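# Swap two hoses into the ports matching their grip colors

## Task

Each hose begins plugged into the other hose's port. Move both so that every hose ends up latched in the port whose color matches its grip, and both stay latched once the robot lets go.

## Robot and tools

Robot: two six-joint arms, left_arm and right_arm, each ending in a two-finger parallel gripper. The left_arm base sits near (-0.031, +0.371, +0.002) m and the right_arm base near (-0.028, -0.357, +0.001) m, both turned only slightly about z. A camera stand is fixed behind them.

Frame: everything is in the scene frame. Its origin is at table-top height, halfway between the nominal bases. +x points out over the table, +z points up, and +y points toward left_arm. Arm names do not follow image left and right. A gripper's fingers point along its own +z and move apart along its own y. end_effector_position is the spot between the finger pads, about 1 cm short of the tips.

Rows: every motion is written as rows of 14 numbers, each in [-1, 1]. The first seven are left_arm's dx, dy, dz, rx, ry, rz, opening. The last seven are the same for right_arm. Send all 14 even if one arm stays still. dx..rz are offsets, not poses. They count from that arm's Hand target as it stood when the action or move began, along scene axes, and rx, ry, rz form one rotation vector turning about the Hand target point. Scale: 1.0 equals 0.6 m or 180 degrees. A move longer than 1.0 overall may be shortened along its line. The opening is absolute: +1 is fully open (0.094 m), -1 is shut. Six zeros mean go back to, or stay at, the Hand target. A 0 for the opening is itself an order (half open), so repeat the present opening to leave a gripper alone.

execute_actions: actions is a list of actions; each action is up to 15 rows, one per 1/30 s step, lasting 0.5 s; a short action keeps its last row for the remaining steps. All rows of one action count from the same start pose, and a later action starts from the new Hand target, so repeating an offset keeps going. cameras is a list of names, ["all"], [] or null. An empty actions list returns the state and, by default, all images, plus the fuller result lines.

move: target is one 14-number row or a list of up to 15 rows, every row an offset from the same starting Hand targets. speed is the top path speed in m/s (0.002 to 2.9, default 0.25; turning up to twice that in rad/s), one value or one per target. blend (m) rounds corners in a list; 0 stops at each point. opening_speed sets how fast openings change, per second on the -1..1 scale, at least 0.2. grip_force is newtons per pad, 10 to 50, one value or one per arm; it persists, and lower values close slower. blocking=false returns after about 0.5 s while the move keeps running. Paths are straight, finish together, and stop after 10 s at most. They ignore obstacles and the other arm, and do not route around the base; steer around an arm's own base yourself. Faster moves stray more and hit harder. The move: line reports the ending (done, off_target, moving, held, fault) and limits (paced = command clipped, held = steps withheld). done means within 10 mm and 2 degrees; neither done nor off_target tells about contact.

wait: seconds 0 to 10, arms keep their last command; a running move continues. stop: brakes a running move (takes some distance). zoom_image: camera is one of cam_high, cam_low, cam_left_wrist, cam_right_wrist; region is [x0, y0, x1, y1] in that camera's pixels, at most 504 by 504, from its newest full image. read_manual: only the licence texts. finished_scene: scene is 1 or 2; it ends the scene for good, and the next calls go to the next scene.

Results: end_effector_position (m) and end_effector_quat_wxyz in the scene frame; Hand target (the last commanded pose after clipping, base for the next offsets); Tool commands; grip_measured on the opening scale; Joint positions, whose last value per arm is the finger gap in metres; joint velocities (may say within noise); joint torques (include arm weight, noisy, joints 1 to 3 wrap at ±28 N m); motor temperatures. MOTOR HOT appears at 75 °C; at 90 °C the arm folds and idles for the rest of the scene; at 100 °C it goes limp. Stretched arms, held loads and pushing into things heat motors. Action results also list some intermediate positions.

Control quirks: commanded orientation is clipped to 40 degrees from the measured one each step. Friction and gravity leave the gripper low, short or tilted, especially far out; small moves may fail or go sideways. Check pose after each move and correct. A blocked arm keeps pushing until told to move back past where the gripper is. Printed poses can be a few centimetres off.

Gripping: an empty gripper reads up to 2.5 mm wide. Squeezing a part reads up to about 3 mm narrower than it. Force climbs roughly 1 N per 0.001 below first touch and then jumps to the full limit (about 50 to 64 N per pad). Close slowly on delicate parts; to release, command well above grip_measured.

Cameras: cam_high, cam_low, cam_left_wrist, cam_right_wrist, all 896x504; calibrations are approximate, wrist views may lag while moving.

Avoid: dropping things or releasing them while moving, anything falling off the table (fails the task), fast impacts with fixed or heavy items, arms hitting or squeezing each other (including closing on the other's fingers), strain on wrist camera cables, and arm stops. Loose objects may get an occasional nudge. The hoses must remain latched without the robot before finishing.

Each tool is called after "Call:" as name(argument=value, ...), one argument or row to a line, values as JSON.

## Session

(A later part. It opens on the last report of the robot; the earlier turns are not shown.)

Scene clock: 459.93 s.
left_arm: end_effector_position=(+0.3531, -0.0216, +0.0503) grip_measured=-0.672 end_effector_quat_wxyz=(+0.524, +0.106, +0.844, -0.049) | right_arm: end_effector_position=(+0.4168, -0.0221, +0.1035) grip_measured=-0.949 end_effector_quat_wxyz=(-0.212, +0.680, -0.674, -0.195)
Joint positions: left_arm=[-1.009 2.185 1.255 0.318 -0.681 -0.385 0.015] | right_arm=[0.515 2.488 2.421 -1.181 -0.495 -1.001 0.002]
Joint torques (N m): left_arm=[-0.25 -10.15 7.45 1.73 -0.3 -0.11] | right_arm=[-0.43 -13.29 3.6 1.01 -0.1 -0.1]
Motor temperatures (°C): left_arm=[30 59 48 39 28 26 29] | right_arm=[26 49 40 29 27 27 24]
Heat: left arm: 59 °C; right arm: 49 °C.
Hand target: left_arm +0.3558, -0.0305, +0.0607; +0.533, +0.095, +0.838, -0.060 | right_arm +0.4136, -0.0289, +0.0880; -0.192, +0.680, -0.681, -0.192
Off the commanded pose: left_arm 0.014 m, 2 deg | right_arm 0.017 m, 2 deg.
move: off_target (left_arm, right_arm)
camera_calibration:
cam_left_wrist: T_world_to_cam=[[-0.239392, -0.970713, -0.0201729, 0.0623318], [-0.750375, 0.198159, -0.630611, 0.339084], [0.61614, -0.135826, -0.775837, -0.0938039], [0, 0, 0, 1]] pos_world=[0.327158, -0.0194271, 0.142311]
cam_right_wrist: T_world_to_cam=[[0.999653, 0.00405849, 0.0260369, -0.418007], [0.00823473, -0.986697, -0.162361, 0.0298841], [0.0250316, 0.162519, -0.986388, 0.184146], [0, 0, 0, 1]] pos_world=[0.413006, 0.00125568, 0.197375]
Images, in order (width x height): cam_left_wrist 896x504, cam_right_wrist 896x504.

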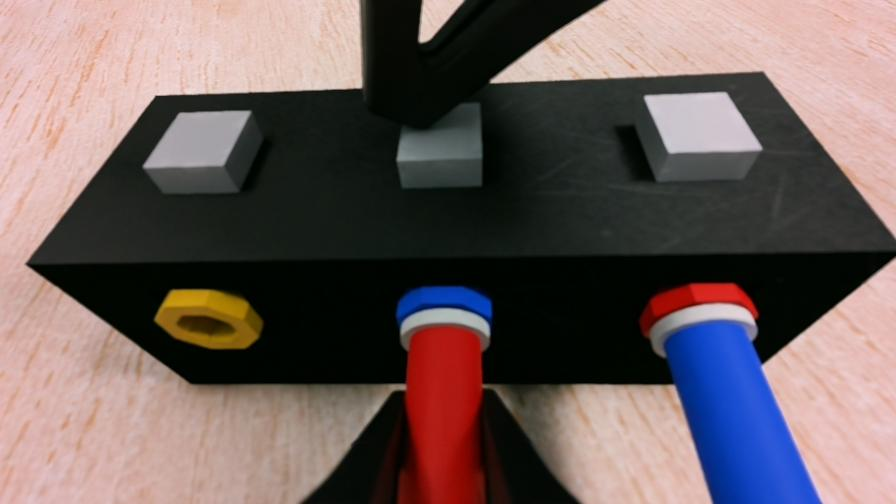

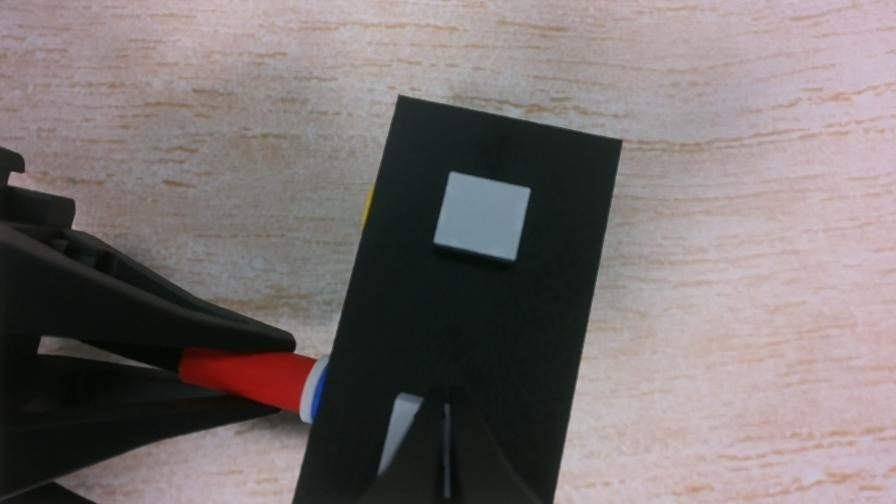

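Call:
move(
  target=[0, 0, 0, 0, 0, 0, -0.85, -0.005, -0.02, -0.0217, 0, 0, 0, -0.95],
  speed=0.05,
  cameras=["cam_left_wrist"],
)

Scene clock: 464.50 s.
left_arm: end_effector_position=(+0.3531, -0.0216, +0.0503) grip_measured=-0.672 end_effector_quat_wxyz=(+0.524, +0.106, +0.844, -0.049) | right_arm: end_effector_position=(+0.4181, -0.0253, +0.1029) grip_measured=-0.949 end_effector_quat_wxyz=(-0.235, +0.681, -0.664, -0.201)
Joint positions: left_arm=[-1.009 2.185 1.255 0.318 -0.681 -0.385 0.015] | right_arm=[0.5 2.419 2.272 -1.062 -0.526 -1.016 0.002]
Joint torques (N m): left_arm=[-0.27 -10.15 7.45 1.73 -0.3 -0.1] | right_arm=[-0.72 -12.1 3.21 0.74 0.15 -0.15]
Motor temperatures (°C): left_arm=[30 59 48 39 28 26 29] | right_arm=[26 50 40 29 27 27 24]
Heat: left arm: 59 °C; right arm: 50 °C.
Hand target: left_arm +0.3558, -0.0305, +0.0607; +0.533, +0.095, +0.838, -0.060 | right_arm +0.4105, -0.0408, +0.0751; -0.192, +0.680, -0.681, -0.192
Off the commanded pose: left_arm 0.014 m, 2 deg | right_arm 0.033 m, 5 deg.
move: off_target (left_arm, right_arm)
camera_calibration:
cam_left_wrist: T_world_to_cam=[[-0.239392, -0.970713, -0.0201729, 0.0623318], [-0.750375, 0.198159, -0.630611, 0.339084], [0.61614, -0.135826, -0.775837, -0.0938039], [0, 0, 0, 1]] pos_world=[0.327158, -0.0194271, 0.142311]
Images, in order (width x height): cam_left_wrist 896x504.

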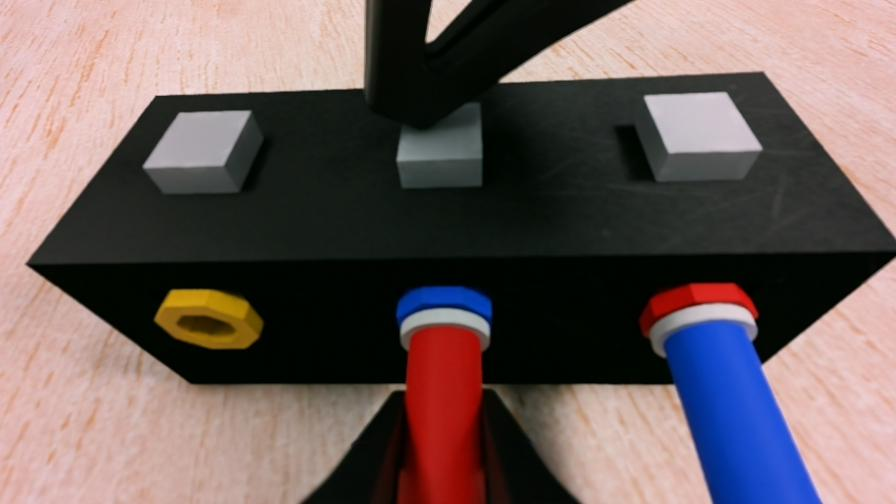

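Call:
move(
  target=[0, 0, 0, 0, 0, 0, -0.85, 0, -0.0333, -0.0833, 0, 0, 0, -0.95],
  speed=0.06,
  cameras=["cam_left_wrist"],
)

Scene clock: 468.60 s.
left_arm: end_effector_position=(+0.3531, -0.0216, +0.0503) grip_measured=-0.672 end_effector_quat_wxyz=(+0.524, +0.106, +0.844, -0.049) | right_arm: end_effector_position=(+0.4182, -0.0278, +0.0989) grip_measured=-0.949 end_effector_quat_wxyz=(-0.288, +0.686, -0.630, -0.222)
Joint positions: left_arm=[-1.009 2.185 1.255 0.318 -0.681 -0.385 0.015] | right_arm=[0.471 2.326 2.034 -0.838 -0.622 -1.061 0.002]
Joint torques (N m): left_arm=[-0.27 -10.15 7.45 1.73 -0.3 -0.1] | right_arm=[-1.35 -7.15 1.68 0.53 1.01 -0.2]
Motor temperatures (°C): left_arm=[30 60 48 39 28 26 29] | right_arm=[26 51 40 29 27 27 24]
Heat: left arm: 60 °C; right arm: 51 °C.
Hand target: left_arm +0.3558, -0.0305, +0.0607; +0.533, +0.095, +0.838, -0.060 | right_arm +0.4106, -0.0608, +0.0250; -0.192, +0.680, -0.681, -0.192
Off the commanded pose: left_arm 0.014 m, 2 deg | right_arm 0.081 m, 13 deg.
move: off_target (left_arm, right_arm)
camera_calibration:
cam_left_wrist: T_world_to_cam=[[-0.239392, -0.970713, -0.0201729, 0.0623318], [-0.750375, 0.198159, -0.630611, 0.339084], [0.61614, -0.135826, -0.775837, -0.0938039], [0, 0, 0, 1]] pos_world=[0.327158, -0.0194271, 0.142311]
Images, in order (width x height): cam_left_wrist 896x504.

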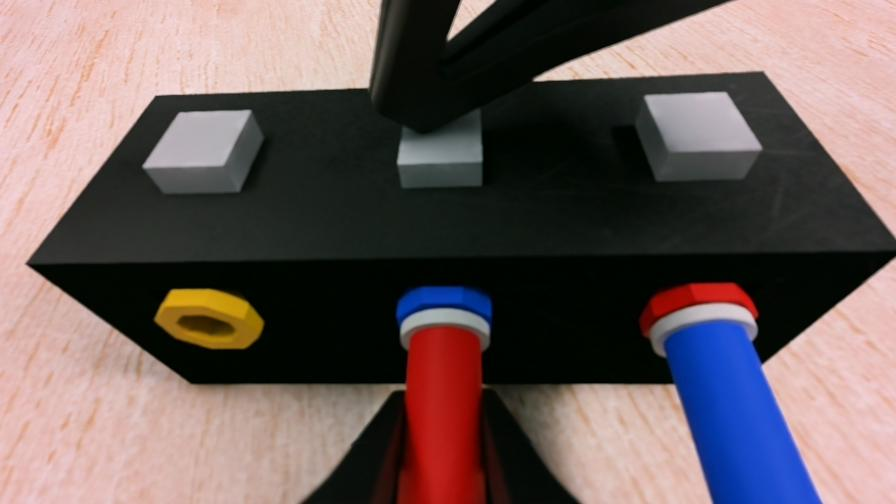

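Call:
zoom_image(
  camera="cam_left_wrist",
  region=[340, 60, 560, 220],
)

Scaled by 2.291.

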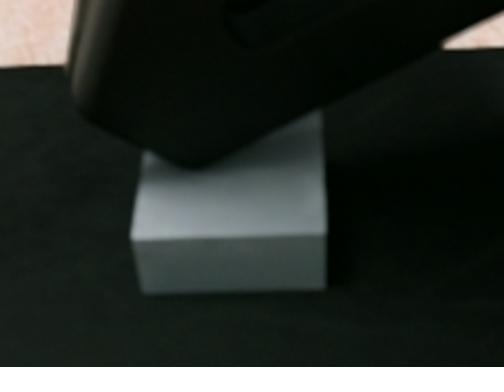

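Call:
move(
  target=[0, 0, 0, 0, 0, 0, -0.85, 0, -0.05, -0.0833, 0, 0, 0, -0.95],
  speed=0.06,
  cameras=["cam_left_wrist"],
)

Call:
zoom_image(
  camera="cam_left_wrist",
  region=[340, 60, 560, 220],
)

Scene clock: 474.67 s.
left_arm: end_effector_position=(+0.3494, -0.0180, +0.0493) grip_measured=-0.672 end_effector_quat_wxyz=(+0.526, +0.104, +0.844, -0.031) | right_arm: end_effector_position=(+0.4175, -0.0328, +0.0927) grip_measured=-0.949 end_effector_quat_wxyz=(-0.352, +0.698, -0.576, -0.239)
Joint positions: left_arm=[-1.022 2.185 1.255 0.296 -0.722 -0.388 0.015] | right_arm=[0.434 2.262 1.82 -0.598 -0.738 -1.138 0.002]
Joint torques (N m): left_arm=[0.95 -10.28 7.28 1.89 0.17 -0.08] | right_arm=[-3.26 -3.77 0.38 -0.1 1.96 -0.16]
Motor temperatures (°C): left_arm=[30 60 48 39 28 26 29] | right_arm=[26 50 40 29 27 27 24]
Heat: left arm: 60 °C; right arm: 50 °C.
Hand target: left_arm +0.3558, -0.0305, +0.0607; +0.533, +0.095, +0.838, -0.060 | right_arm +0.4105, -0.0907, -0.0249; -0.192, +0.680, -0.681, -0.192
Off the commanded pose: left_arm 0.018 m, 4 deg | right_arm 0.131 m, 23 deg.
move: off_target (left_arm, right_arm)
camera_calibration:
cam_left_wrist: T_world_to_cam=[[-0.217374, -0.974791, -0.0502999, 0.0585551], [-0.749543, 0.199711, -0.631111, 0.334807], [0.625247, -0.0994852, -0.77406, -0.0943472], [0, 0, 0, 1]] pos_world=[0.322671, -0.0191716, 0.141215]
Images, in order (width x height): cam_left_wrist 896x504.

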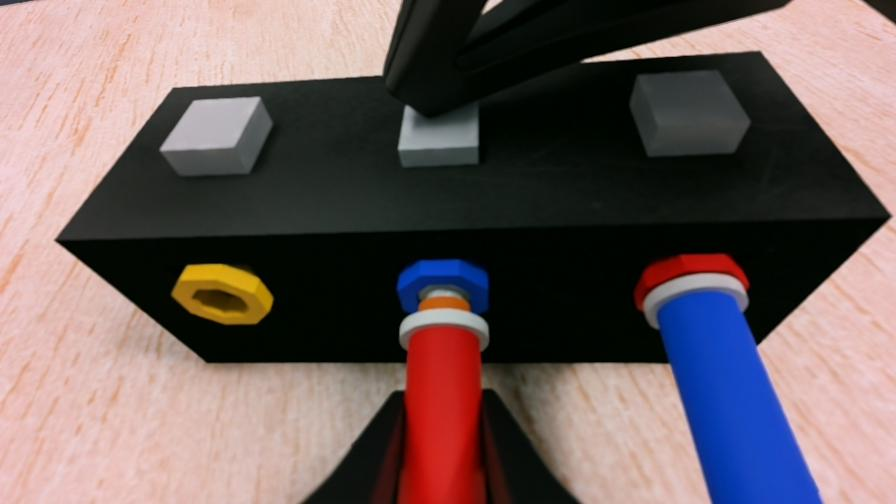

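Scaled by 2.291.

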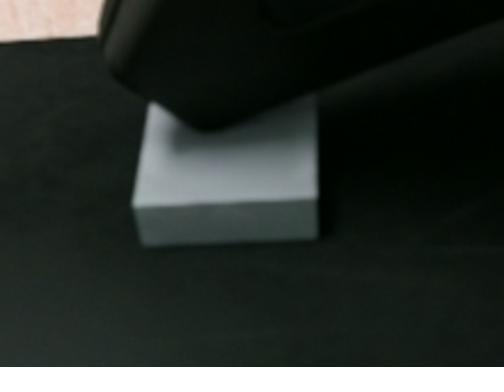

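Call:
move(
  target=[-0.1023, 0.035, -0.003, 0, 0, 0, -0.85, 0, 0, 0, 0, 0, 0, -0.95],
  speed=0.06,
  cameras=["cam_left_wrist", "cam_right_wrist"],
)

Scene clock: 481.97 s.
left_arm: end_effector_position=(+0.2957, -0.0074, +0.0379) grip_measured=-0.672 end_effector_quat_wxyz=(+0.519, +0.111, +0.846, -0.042) | right_arm: end_effector_position=(+0.4176, -0.0328, +0.0928) grip_measured=-0.949 end_effector_quat_wxyz=(-0.352, +0.698, -0.576, -0.239)
Joint positions: left_arm=[-1.114 2.098 1.069 0.344 -0.764 -0.465 0.015] | right_arm=[0.434 2.262 1.82 -0.598 -0.738 -1.138 0.002]
Joint torques (N m): left_arm=[-0.23 -12.94 3.88 1.74 -0.35 -0.13] | right_arm=[-3.25 -3.85 0.2 -0.1 1.96 -0.17]
Motor temperatures (°C): left_arm=[30 61 48 39 28 26 29] | right_arm=[26 48 39 29 28 27 24]
Heat: left arm: 61 °C; right arm: 48 °C.
Hand target: left_arm +0.2944, -0.0096, +0.0589; +0.533, +0.095, +0.838, -0.060 | right_arm +0.4105, -0.0907, -0.0249; -0.192, +0.680, -0.681, -0.192
Off the commanded pose: left_arm 0.021 m, 3 deg | right_arm 0.131 m, 23 deg.
move: off_target (left_arm, right_arm)
camera_calibration:
cam_left_wrist: T_world_to_cam=[[-0.24131, -0.969742, -0.0370083, 0.0633226], [-0.754912, 0.211542, -0.620772, 0.286548], [0.609818, -0.12186, -0.783117, -0.0638641], [0, 0, 0, 1]] pos_world=[0.270545, -0.00699289, 0.130211]
cam_right_wrist: T_world_to_cam=[[0.971802, 0.0904244, 0.21777, -0.421846], [0.175892, -0.893082, -0.414085, -0.0260433], [0.157043, 0.440713, -0.883804, 0.119723], [0, 0, 0, 1]] pos_world=[0.39573, -0.0378769, 0.186893]
Images, in order (width x height): cam_left_wrist 896x504, cam_right_wrist 896x504.

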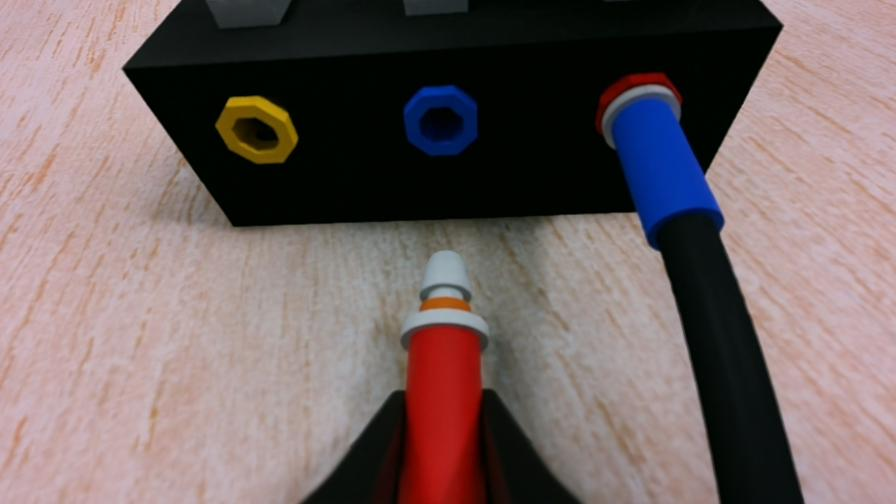

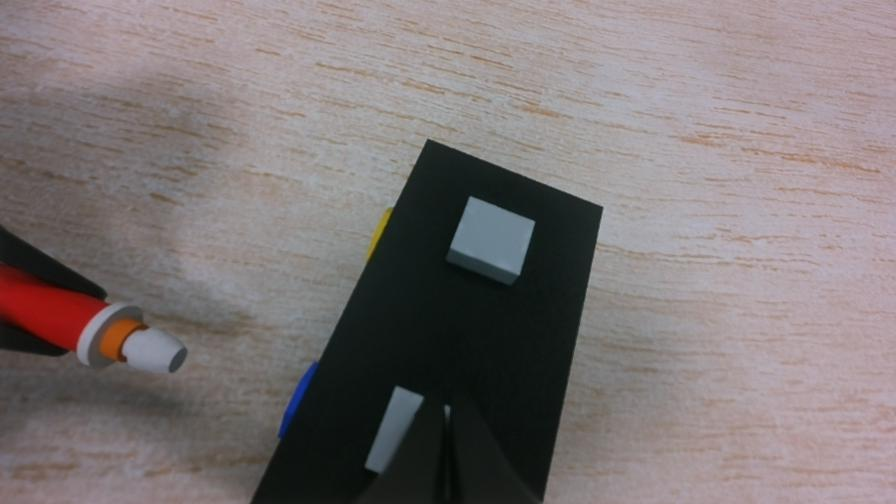

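Call:
move(
  target=[
    [-0.0157, 0.016, 0.0435, 0, 0, 0, -0.85, 0.005, 0.1012, 0.225, 0, 0, 0, -0.95],
    [-0.024, 0.1577, 0.0435, 0, 0, 0, -0.85, -0.0125, 0.0095, 0.2748, 0, 0, 0, -0.95],
  ],
  speed=0.1,
  cameras=["cam_left_wrist", "cam_right_wrist", "cam_high"],
)

Scene clock: 505.63 s.
left_arm: end_effector_position=(+0.2777, +0.0863, +0.0706) grip_measured=-0.672 end_effector_quat_wxyz=(+0.521, +0.101, +0.847, -0.044) | right_arm: end_effector_position=(+0.4097, -0.0837, +0.1207) grip_measured=-0.949 end_effector_quat_wxyz=(-0.179, +0.678, -0.689, -0.186)
Joint positions: left_arm=[-1.03 1.737 0.691 0.407 -0.706 -0.415 0.015] | right_arm=[0.421 2.39 2.344 -1.308 -0.479 -1.1 0.002]
Joint torques (N m): left_arm=[1.03 -9.26 4.04 1.93 -0.11 0.14] | right_arm=[-0.53 -17.03 5.24 0.65 -0.54 -0.14]
Motor temperatures (°C): left_arm=[30 71 45 38 28 26 30] | right_arm=[26 46 38 28 30 27 24]
Heat: left arm: 71 °C; right arm: 46 °C.
Hand target: left_arm +0.2800, +0.0851, +0.0849; +0.533, +0.095, +0.838, -0.060 | right_arm +0.4031, -0.0851, +0.1400; -0.192, +0.680, -0.681, -0.192
Off the commanded pose: left_arm 0.015 m, 3 deg | right_arm 0.020 m, 2 deg.
move: off_target (left_arm, right_arm)
camera_calibration:
cam_left_wrist: T_world_to_cam=[[-0.226571, -0.973726, -0.0228781, 0.146303], [-0.757429, 0.190912, -0.624382, 0.276187], [0.612345, -0.124139, -0.780784, -0.0165007], [0, 0, 0, 1]] pos_world=[0.252445, 0.0876829, 0.16291]
cam_right_wrist: T_world_to_cam=[[0.999881, -0.01018, -0.0116296, -0.407833], [-0.0113072, -0.994784, -0.101375, -0.0281025], [-0.0105369, 0.101494, -0.99478, 0.221725], [0, 0, 0, 1]] pos_world=[0.409803, -0.0546114, 0.212975]
Images, in order (width x height): cam_high 896x504, cam_left_wrist 896x504, cam_right_wrist 896x504.

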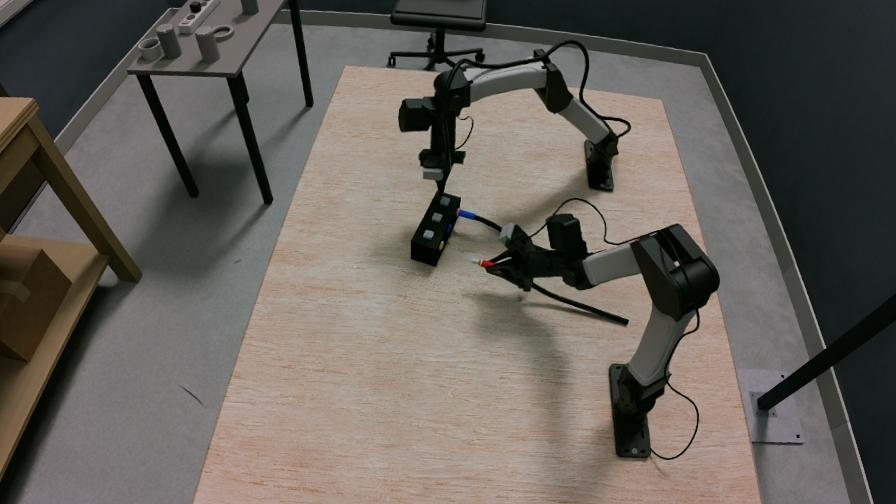

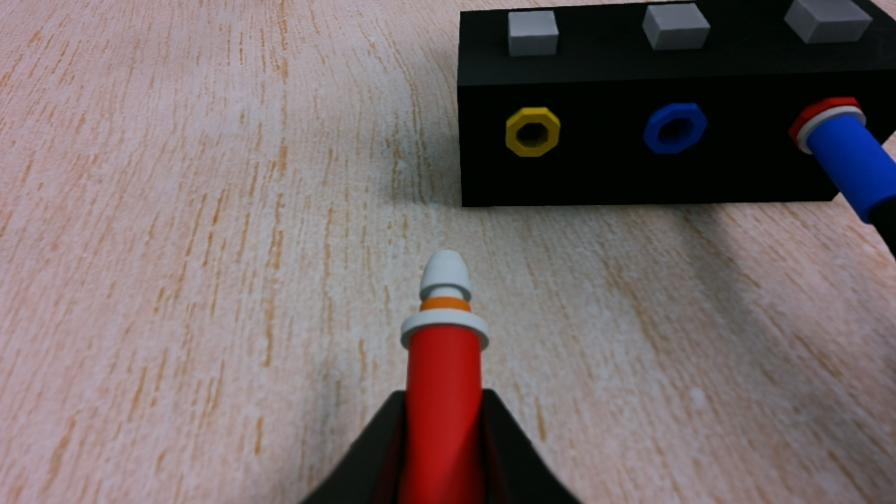

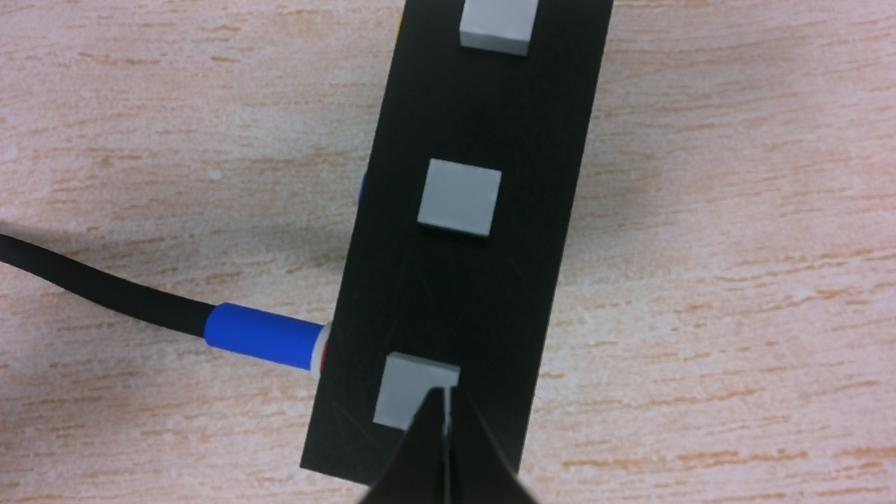

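Call:
move(
  target=[0, 0, -0.0948, 0, 0, 0, -0.85, -0.015, 0.01, 0, 0, 0, 0, -0.95],
  speed=0.08,
  cameras=["cam_left_wrist", "cam_right_wrist"],
)

Scene clock: 514.63 s.
left_arm: end_effector_position=(+0.2789, +0.0841, +0.0294) grip_measured=-0.672 end_effector_quat_wxyz=(+0.531, +0.093, +0.840, -0.058) | right_arm: end_effector_position=(+0.3961, -0.0857, +0.1178) grip_measured=-0.949 end_effector_quat_wxyz=(-0.164, +0.677, -0.691, -0.192)
Joint positions: left_arm=[-1.03 1.916 0.631 0.688 -0.705 -0.413 0.015] | right_arm=[0.428 2.349 2.266 -1.302 -0.479 -1.096 0.002]
Joint torques (N m): left_arm=[1.03 -6.49 3.15 1.95 -0.08 0.11] | right_arm=[0.61 -17.1 5.23 0.96 -0.49 0.02]
Motor temperatures (°C): left_arm=[30 68 44 39 28 26 30] | right_arm=[26 54 39 28 29 27 24]
Heat: left arm: 68 °C; right arm: 54 °C.
Hand target: left_arm +0.2800, +0.0850, +0.0281; +0.533, +0.095, +0.838, -0.060 | right_arm +0.3941, -0.0792, +0.1399; -0.192, +0.680, -0.681, -0.192
Off the commanded pose: left_arm 0.002 m, 0 deg | right_arm 0.023 m, 3 deg.
move: off_target (right_arm)
camera_calibration:
cam_left_wrist: T_world_to_cam=[[-0.228079, -0.973628, 0.00531936, 0.143022], [-0.743378, 0.170608, -0.646747, 0.250166], [0.628783, -0.151464, -0.762686, -0.0524743], [0, 0, 0, 1]] pos_world=[0.251583, 0.0886218, 0.121012]
cam_right_wrist: T_world_to_cam=[[0.999129, -0.00666118, -0.0412037, -0.390196], [-0.0103127, -0.995973, -0.0890537, -0.0324997], [-0.0404446, 0.089401, -0.995174, 0.229804], [0, 0, 0, 1]] pos_world=[0.398815, -0.0555128, 0.209724]
Images, in order (width x height): cam_left_wrist 896x504, cam_right_wrist 896x504.

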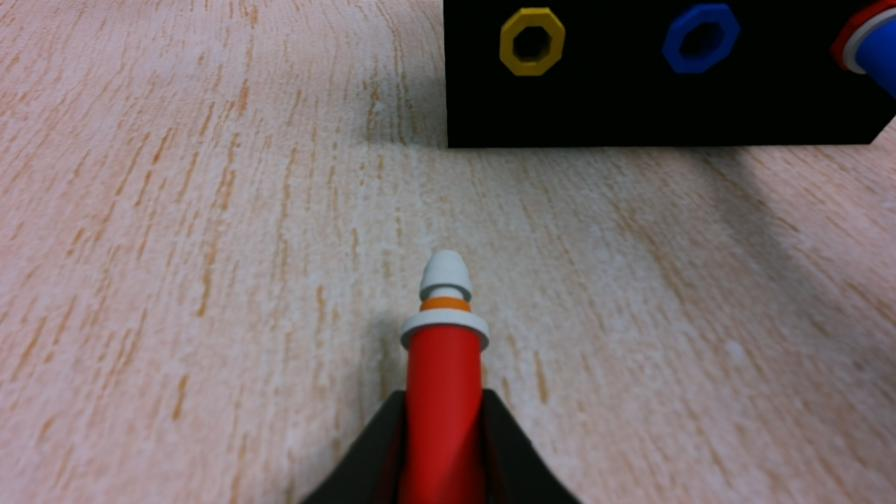

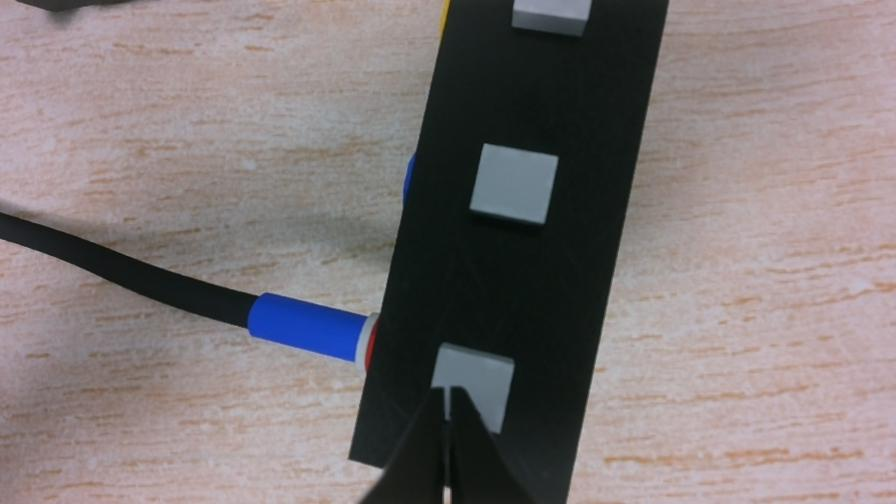

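Call:
move(
  target=[0, 0, -0.0125, 0.0186, 0.0812, 0, -0.85, 0.0167, 0.0142, -0.025, 0, 0, 0, -0.95],
  speed=0.05,
  cameras=["cam_left_wrist", "cam_right_wrist", "cam_high"],
)

Scene clock: 527.70 s.
left_arm: end_effector_position=(+0.2800, +0.0892, +0.0164) grip_measured=-0.672 end_effector_quat_wxyz=(+0.431, +0.102, +0.896, -0.034) | right_arm: end_effector_position=(+0.3990, -0.0803, +0.1189) grip_measured=-0.949 end_effector_quat_wxyz=(-0.174, +0.678, -0.689, -0.189)
Joint positions: left_arm=[-0.976 1.855 0.774 0.238 -0.574 -0.513 0.015] | right_arm=[0.436 2.349 2.266 -1.277 -0.479 -1.086 0.002]
Joint torques (N m): left_arm=[1.2 -8.65 5.76 1.17 0.21 -0.09] | right_arm=[0.65 -12.1 8.84 1.03 -0.47 0.02]
Motor temperatures (°C): left_arm=[30 63 43 39 28 26 30] | right_arm=[26 56 39 28 28 27 24]
Heat: left arm: 63 °C; right arm: 56 °C.
Hand target: left_arm +0.2801, +0.0851, +0.0207; +0.419, +0.102, +0.901, -0.047 | right_arm +0.4041, -0.0706, +0.1249; -0.192, +0.680, -0.681, -0.192
Off the commanded pose: left_arm 0.006 m, 2 deg | right_arm 0.012 m, 2 deg.
move: off_target (right_arm)
camera_calibration:
cam_left_wrist: T_world_to_cam=[[-0.220981, -0.975128, -0.017139, 0.146821], [-0.868636, 0.204778, -0.451152, 0.270586], [0.443441, -0.0848085, -0.892282, -0.0141984], [0, 0, 0, 1]] pos_world=[0.273781, 0.0865552, 0.111923]
cam_right_wrist: T_world_to_cam=[[0.99969, -0.00737646, -0.023794, -0.395437], [-0.00969148, -0.99507, -0.098696, -0.0259507], [-0.0229487, 0.098896, -0.994833, 0.224222], [0, 0, 0, 1]] pos_world=[0.400209, -0.0509144, 0.211093]
Images, in order (width x height): cam_high 896x504, cam_left_wrist 896x504, cam_right_wrist 896x504.

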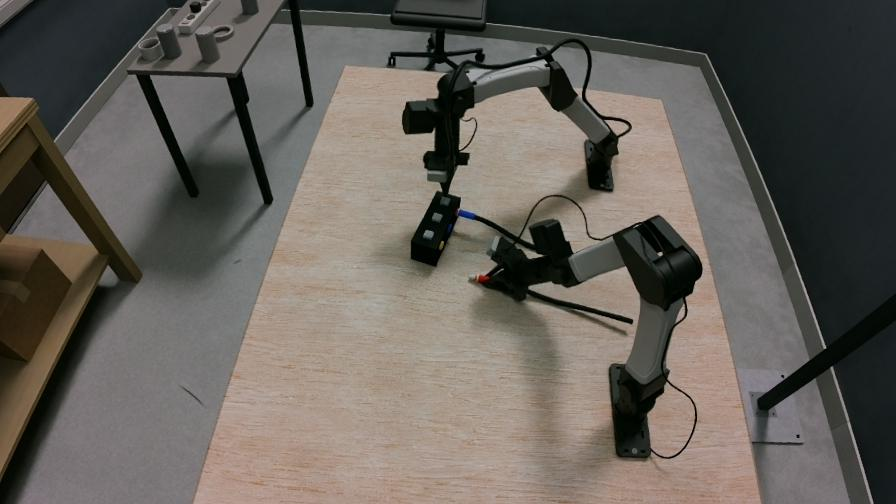

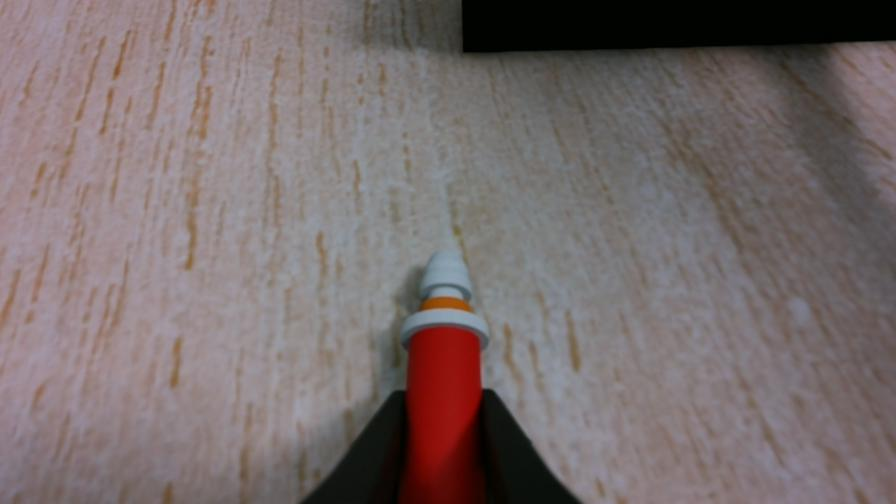

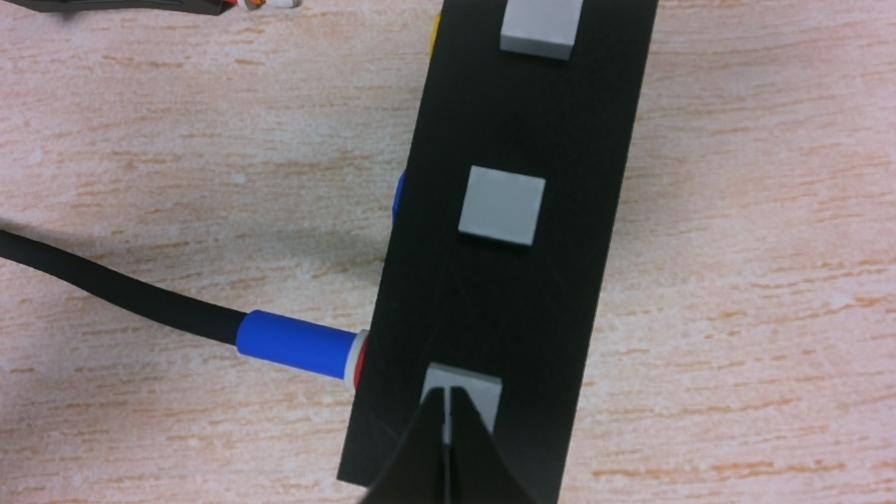

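Call:
move(
  target=[0, 0, 0.003, 0, 0, 0, -0.2, 0.004, 0.004, 0, 0, 0, 0, -0.95],
  opening_speed=0.4,
  speed=0.05,
  cameras=["cam_left_wrist"],
)

Scene clock: 535.50 s.
left_arm: end_effector_position=(+0.2800, +0.0900, +0.0170) grip_measured=-0.202 end_effector_quat_wxyz=(+0.428, +0.102, +0.897, -0.035) | right_arm: end_effector_position=(+0.4045, -0.0779, +0.1251) grip_measured=-0.949 end_effector_quat_wxyz=(-0.185, +0.678, -0.687, -0.185)
Joint positions: left_arm=[-0.973 1.85 0.775 0.227 -0.568 -0.515 0.037] | right_arm=[0.436 2.356 2.298 -1.277 -0.479 -1.083 0.002]
Joint torques (N m): left_arm=[0.87 -8.64 5.85 1.18 0.16 -0.06] | right_arm=[0.88 -11.06 9.01 0.95 -0.47 0.03]
Motor temperatures (°C): left_arm=[30 62 44 38 28 26 30] | right_arm=[26 56 41 28 28 27 24]
Heat: left arm: 62 °C; right arm: 56 °C.
Hand target: left_arm +0.2800, +0.0850, +0.0224; +0.419, +0.102, +0.901, -0.047 | right_arm +0.4065, -0.0682, +0.1250; -0.192, +0.680, -0.681, -0.192
Off the commanded pose: left_arm 0.007 m, 2 deg | right_arm 0.010 m, 1 deg.
move: done
camera_calibration:
cam_left_wrist: T_world_to_cam=[[-0.2204, -0.975293, -0.0150844, 0.14746], [-0.871602, 0.203863, -0.445813, 0.271433], [0.437873, -0.0851095, -0.894999, -0.0120767], [0, 0, 0, 1]] pos_world=[0.27437, 0.0874539, 0.112424]
Images, in order (width x height): cam_left_wrist 896x504.

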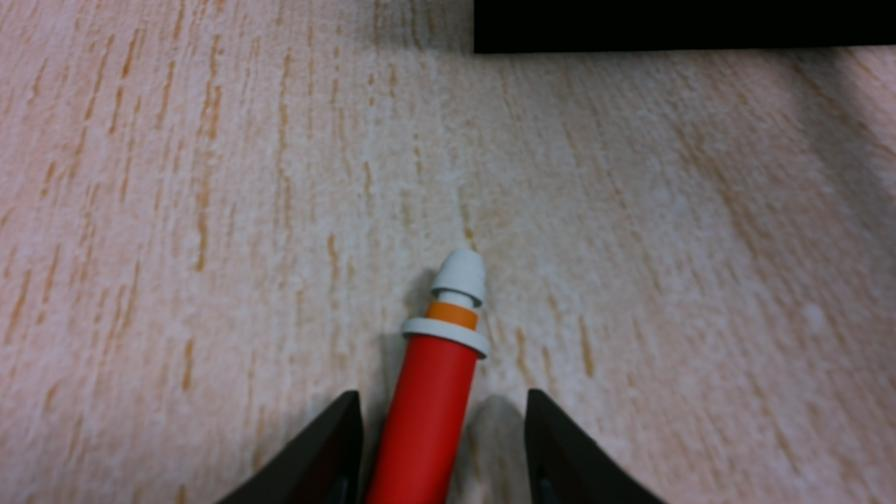

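Call:
move(
  target=[
    [0, 0, 0.1627, 0, 0, 0, -0.2, 0, 0, 0, 0, 0, 0, -0.95],
    [0.1083, -0.2742, 0.171, -0.0186, -0.0812, 0, -0.05, 0, 0, 0, 0, 0, 0, -0.95],
  ],
  speed=0.15,
  cameras=["all"],
)

Scene clock: 548.20 s.
left_arm: end_effector_position=(+0.3420, -0.0692, +0.1097) grip_measured=-0.052 end_effector_quat_wxyz=(+0.518, +0.101, +0.848, -0.048) | right_arm: end_effector_position=(+0.4045, -0.0779, +0.1251) grip_measured=-0.949 end_effector_quat_wxyz=(-0.185, +0.678, -0.687, -0.185)
Joint positions: left_arm=[-1.085 2.187 1.56 -0.044 -0.742 -0.466 0.045] | right_arm=[0.436 2.356 2.298 -1.277 -0.479 -1.083 0.002]
Joint torques (N m): left_arm=[-0.2 -10.88 8.38 1.82 -0.35 0.12] | right_arm=[0.9 -11.06 9.01 0.94 -0.47 0.03]
Motor temperatures (°C): left_arm=[30 62 44 38 28 26 29] | right_arm=[26 58 43 28 28 27 24]
Heat: left arm: 62 °C; right arm: 58 °C.
Hand target: left_arm +0.3450, -0.0794, +0.1249; +0.533, +0.095, +0.838, -0.060 | right_arm +0.4065, -0.0682, +0.1250; -0.192, +0.680, -0.681, -0.192
Off the commanded pose: left_arm 0.019 m, 3 deg | right_arm 0.010 m, 1 deg.
move: off_target (left_arm); target 2's new opening was sent with left_arm's hand 0.019 m and 3 deg from that target
camera_calibration:
cam_left_wrist: T_world_to_cam=[[-0.230305, -0.972988, -0.0159193, 0.0108891], [-0.761009, 0.190277, -0.62021, 0.379635], [0.606486, -0.130723, -0.784275, -0.042737], [0, 0, 0, 1]] pos_world=[0.317333, -0.0672275, 0.202109]
cam_right_wrist: T_world_to_cam=[[0.999946, -0.0101559, -0.0022661, -0.403688], [-0.0103426, -0.993968, -0.109179, -0.021276], [-0.00114362, 0.109196, -0.99402, 0.222224], [0, 0, 0, 1]] pos_world=[0.4037, -0.0495135, 0.217657]

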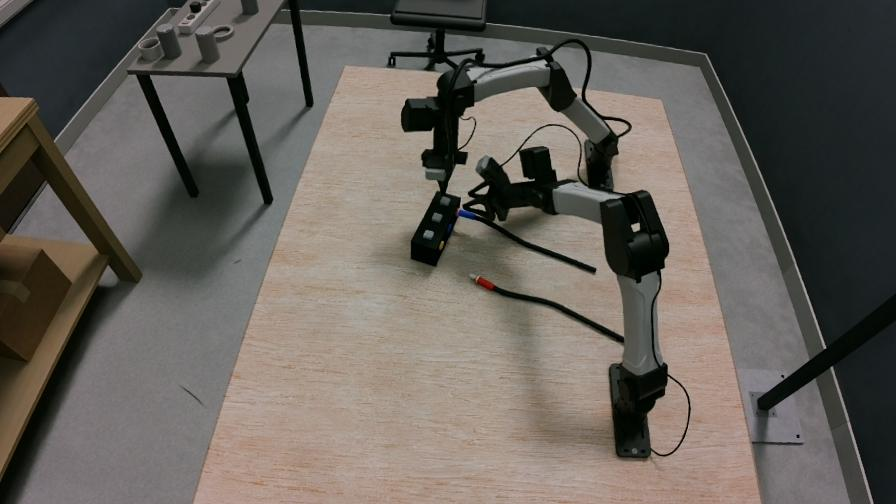

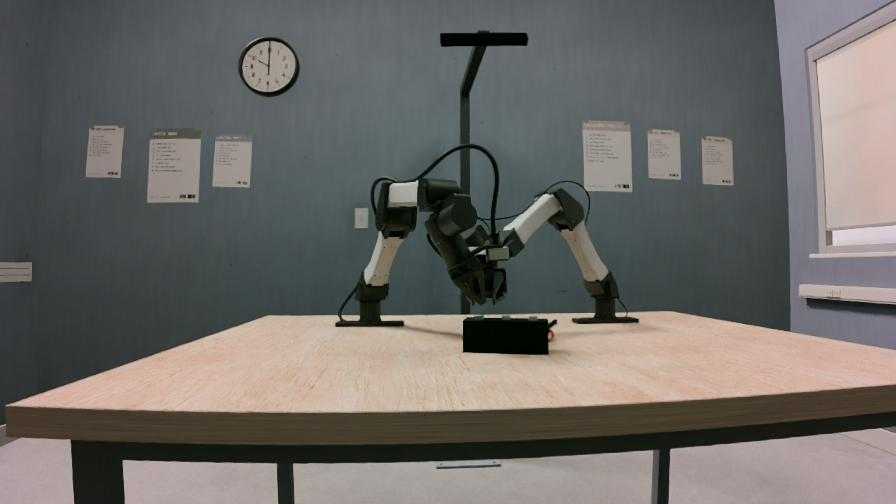

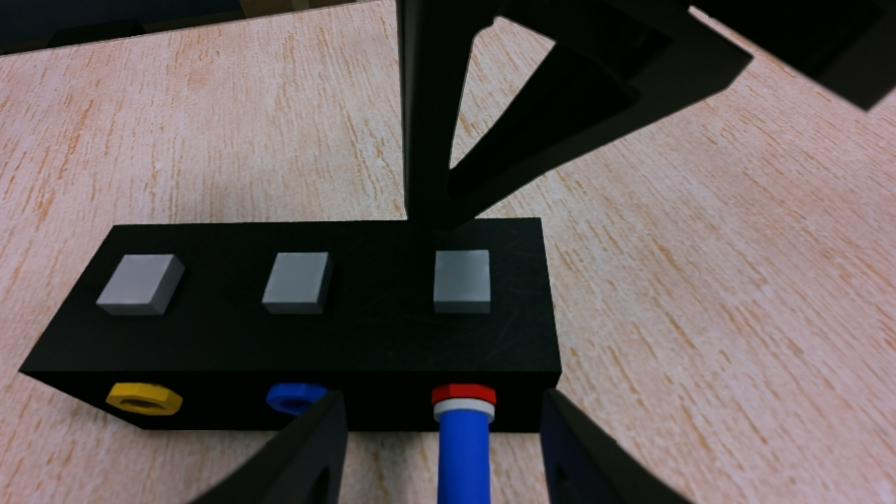

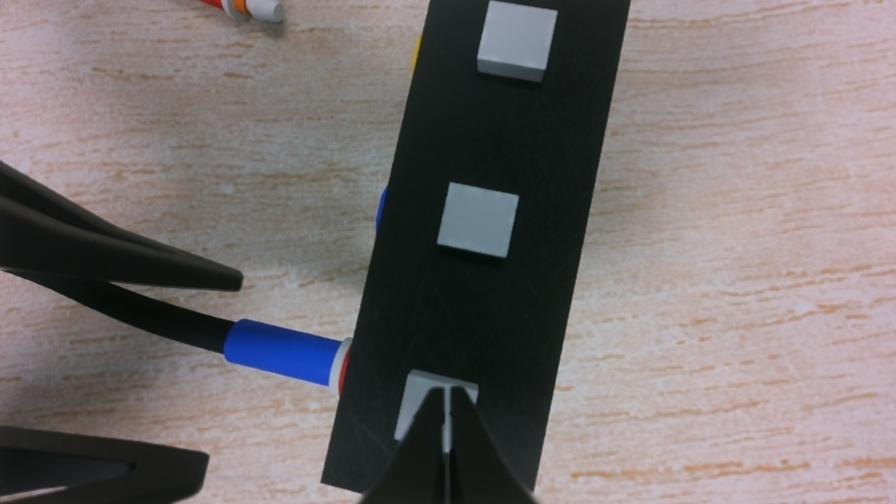

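Call:
move(
  target=[-0.0025, -0.0133, -0.08, 0, 0, 0, -0.05, 0, 0, 0, 0, 0, 0, -0.95],
  speed=0.08,
  cameras=["cam_left_wrist", "cam_right_wrist"],
)

Scene clock: 553.90 s.
left_arm: end_effector_position=(+0.3452, -0.0826, +0.0725) grip_measured=-0.052 end_effector_quat_wxyz=(+0.525, +0.098, +0.844, -0.054) | right_arm: end_effector_position=(+0.4045, -0.0779, +0.1251) grip_measured=-0.949 end_effector_quat_wxyz=(-0.185, +0.678, -0.687, -0.185)
Joint positions: left_arm=[-1.093 2.292 1.56 0.083 -0.75 -0.466 0.045] | right_arm=[0.436 2.356 2.298 -1.277 -0.479 -1.083 0.002]
Joint torques (N m): left_arm=[-0.42 -11.54 5.79 1.82 -0.34 0.04] | right_arm=[0.9 -11.06 9.03 0.94 -0.47 0.03]
Motor temperatures (°C): left_arm=[30 64 44 38 28 26 29] | right_arm=[26 58 43 28 28 27 24]
Heat: left arm: 64 °C; right arm: 58 °C.
Hand target: left_arm +0.3436, -0.0874, +0.0771; +0.533, +0.095, +0.838, -0.060 | right_arm +0.4065, -0.0682, +0.1250; -0.192, +0.680, -0.681, -0.192
Off the commanded pose: left_arm 0.007 m, 1 deg | right_arm 0.010 m, 1 deg.
move: done
camera_calibration:
cam_left_wrist: T_world_to_cam=[[-0.231516, -0.972826, -0.00308209, -0.00251173], [-0.751463, 0.180846, -0.634506, 0.358516], [0.617821, -0.144582, -0.772912, -0.081462], [0, 0, 0, 1]] pos_world=[0.319159, -0.0790576, 0.16451]
cam_right_wrist: T_world_to_cam=[[0.999946, -0.0101559, -0.0022661, -0.403688], [-0.0103426, -0.993968, -0.109179, -0.021276], [-0.00114362, 0.109196, -0.99402, 0.222224], [0, 0, 0, 1]] pos_world=[0.4037, -0.0495135, 0.217657]
Images, in order (width x height): cam_left_wrist 896x504, cam_right_wrist 896x504.

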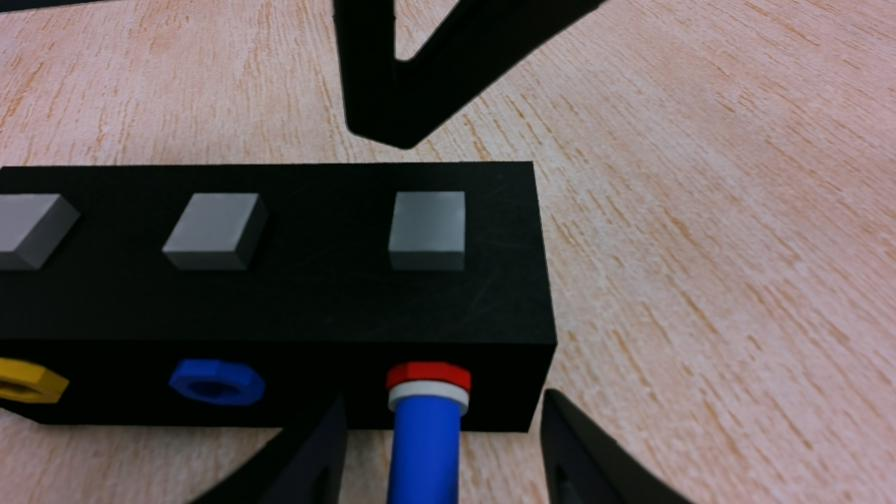

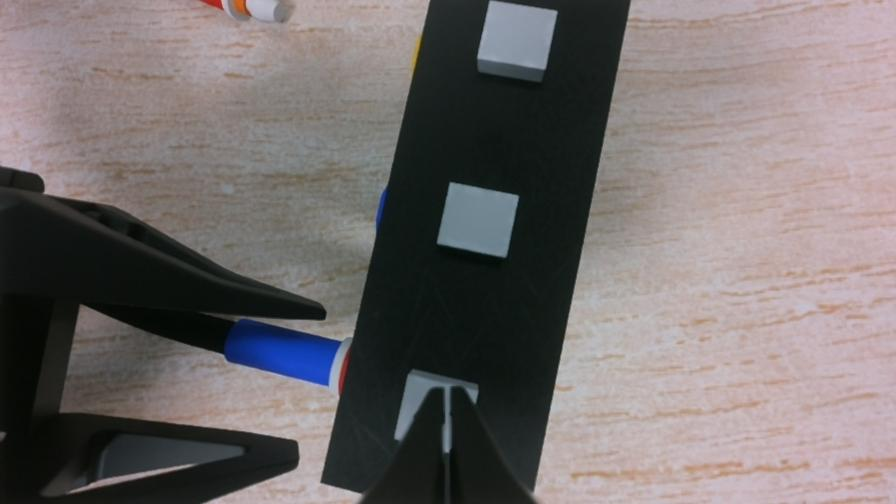

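Call:
move(
  target=[-0.001, 0.0198, -0.0418, 0, 0, 0, -0.05, 0, 0, 0, 0, 0, 0, -0.95],
  speed=0.07,
  cameras=["cam_left_wrist", "cam_right_wrist"],
)

Scene clock: 560.53 s.
left_arm: end_effector_position=(+0.3419, -0.0763, +0.0530) grip_measured=-0.052 end_effector_quat_wxyz=(+0.530, +0.093, +0.841, -0.061) | right_arm: end_effector_position=(+0.4045, -0.0779, +0.1251) grip_measured=-0.949 end_effector_quat_wxyz=(-0.185, +0.678, -0.687, -0.185)
Joint positions: left_arm=[-1.093 2.306 1.481 0.195 -0.75 -0.466 0.045] | right_arm=[0.436 2.356 2.298 -1.277 -0.479 -1.083 0.002]
Joint torques (N m): left_arm=[0.64 -11.3 4.67 1.84 -0.23 0.12] | right_arm=[0.88 -11.06 9.01 0.94 -0.47 0.03]
Motor temperatures (°C): left_arm=[30 66 44 39 28 26 29] | right_arm=[26 59 44 28 28 27 24]
Heat: left arm: 66 °C; right arm: 59 °C.
Hand target: left_arm +0.3430, -0.0755, +0.0521; +0.533, +0.095, +0.838, -0.060 | right_arm +0.4065, -0.0682, +0.1250; -0.192, +0.680, -0.681, -0.192
Off the commanded pose: left_arm 0.002 m, 1 deg | right_arm 0.010 m, 1 deg.
move: done
camera_calibration:
cam_left_wrist: T_world_to_cam=[[-0.231404, -0.972799, 0.0106769, 0.00201697], [-0.745589, 0.170285, -0.644283, 0.340291], [0.624939, -0.15705, -0.764713, -0.0974364], [0, 0, 0, 1]] pos_world=[0.315076, -0.0712868, 0.144711]
cam_right_wrist: T_world_to_cam=[[0.999946, -0.0101559, -0.0022661, -0.403688], [-0.0103426, -0.993968, -0.109179, -0.021276], [-0.00114362, 0.109196, -0.99402, 0.222224], [0, 0, 0, 1]] pos_world=[0.4037, -0.0495135, 0.217657]
Images, in order (width x height): cam_left_wrist 896x504, cam_right_wrist 896x504.

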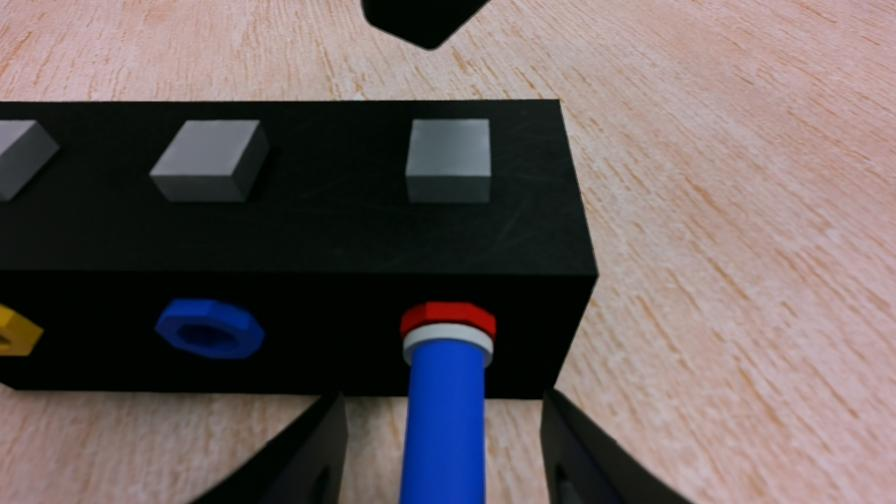

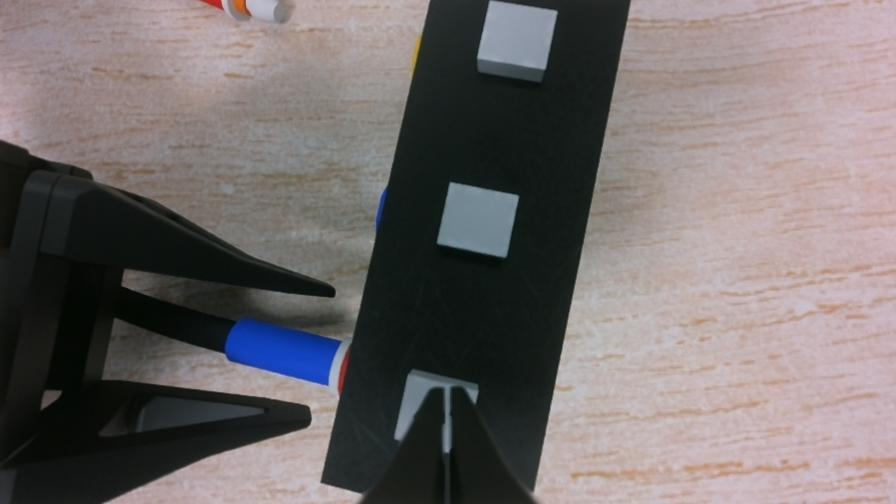

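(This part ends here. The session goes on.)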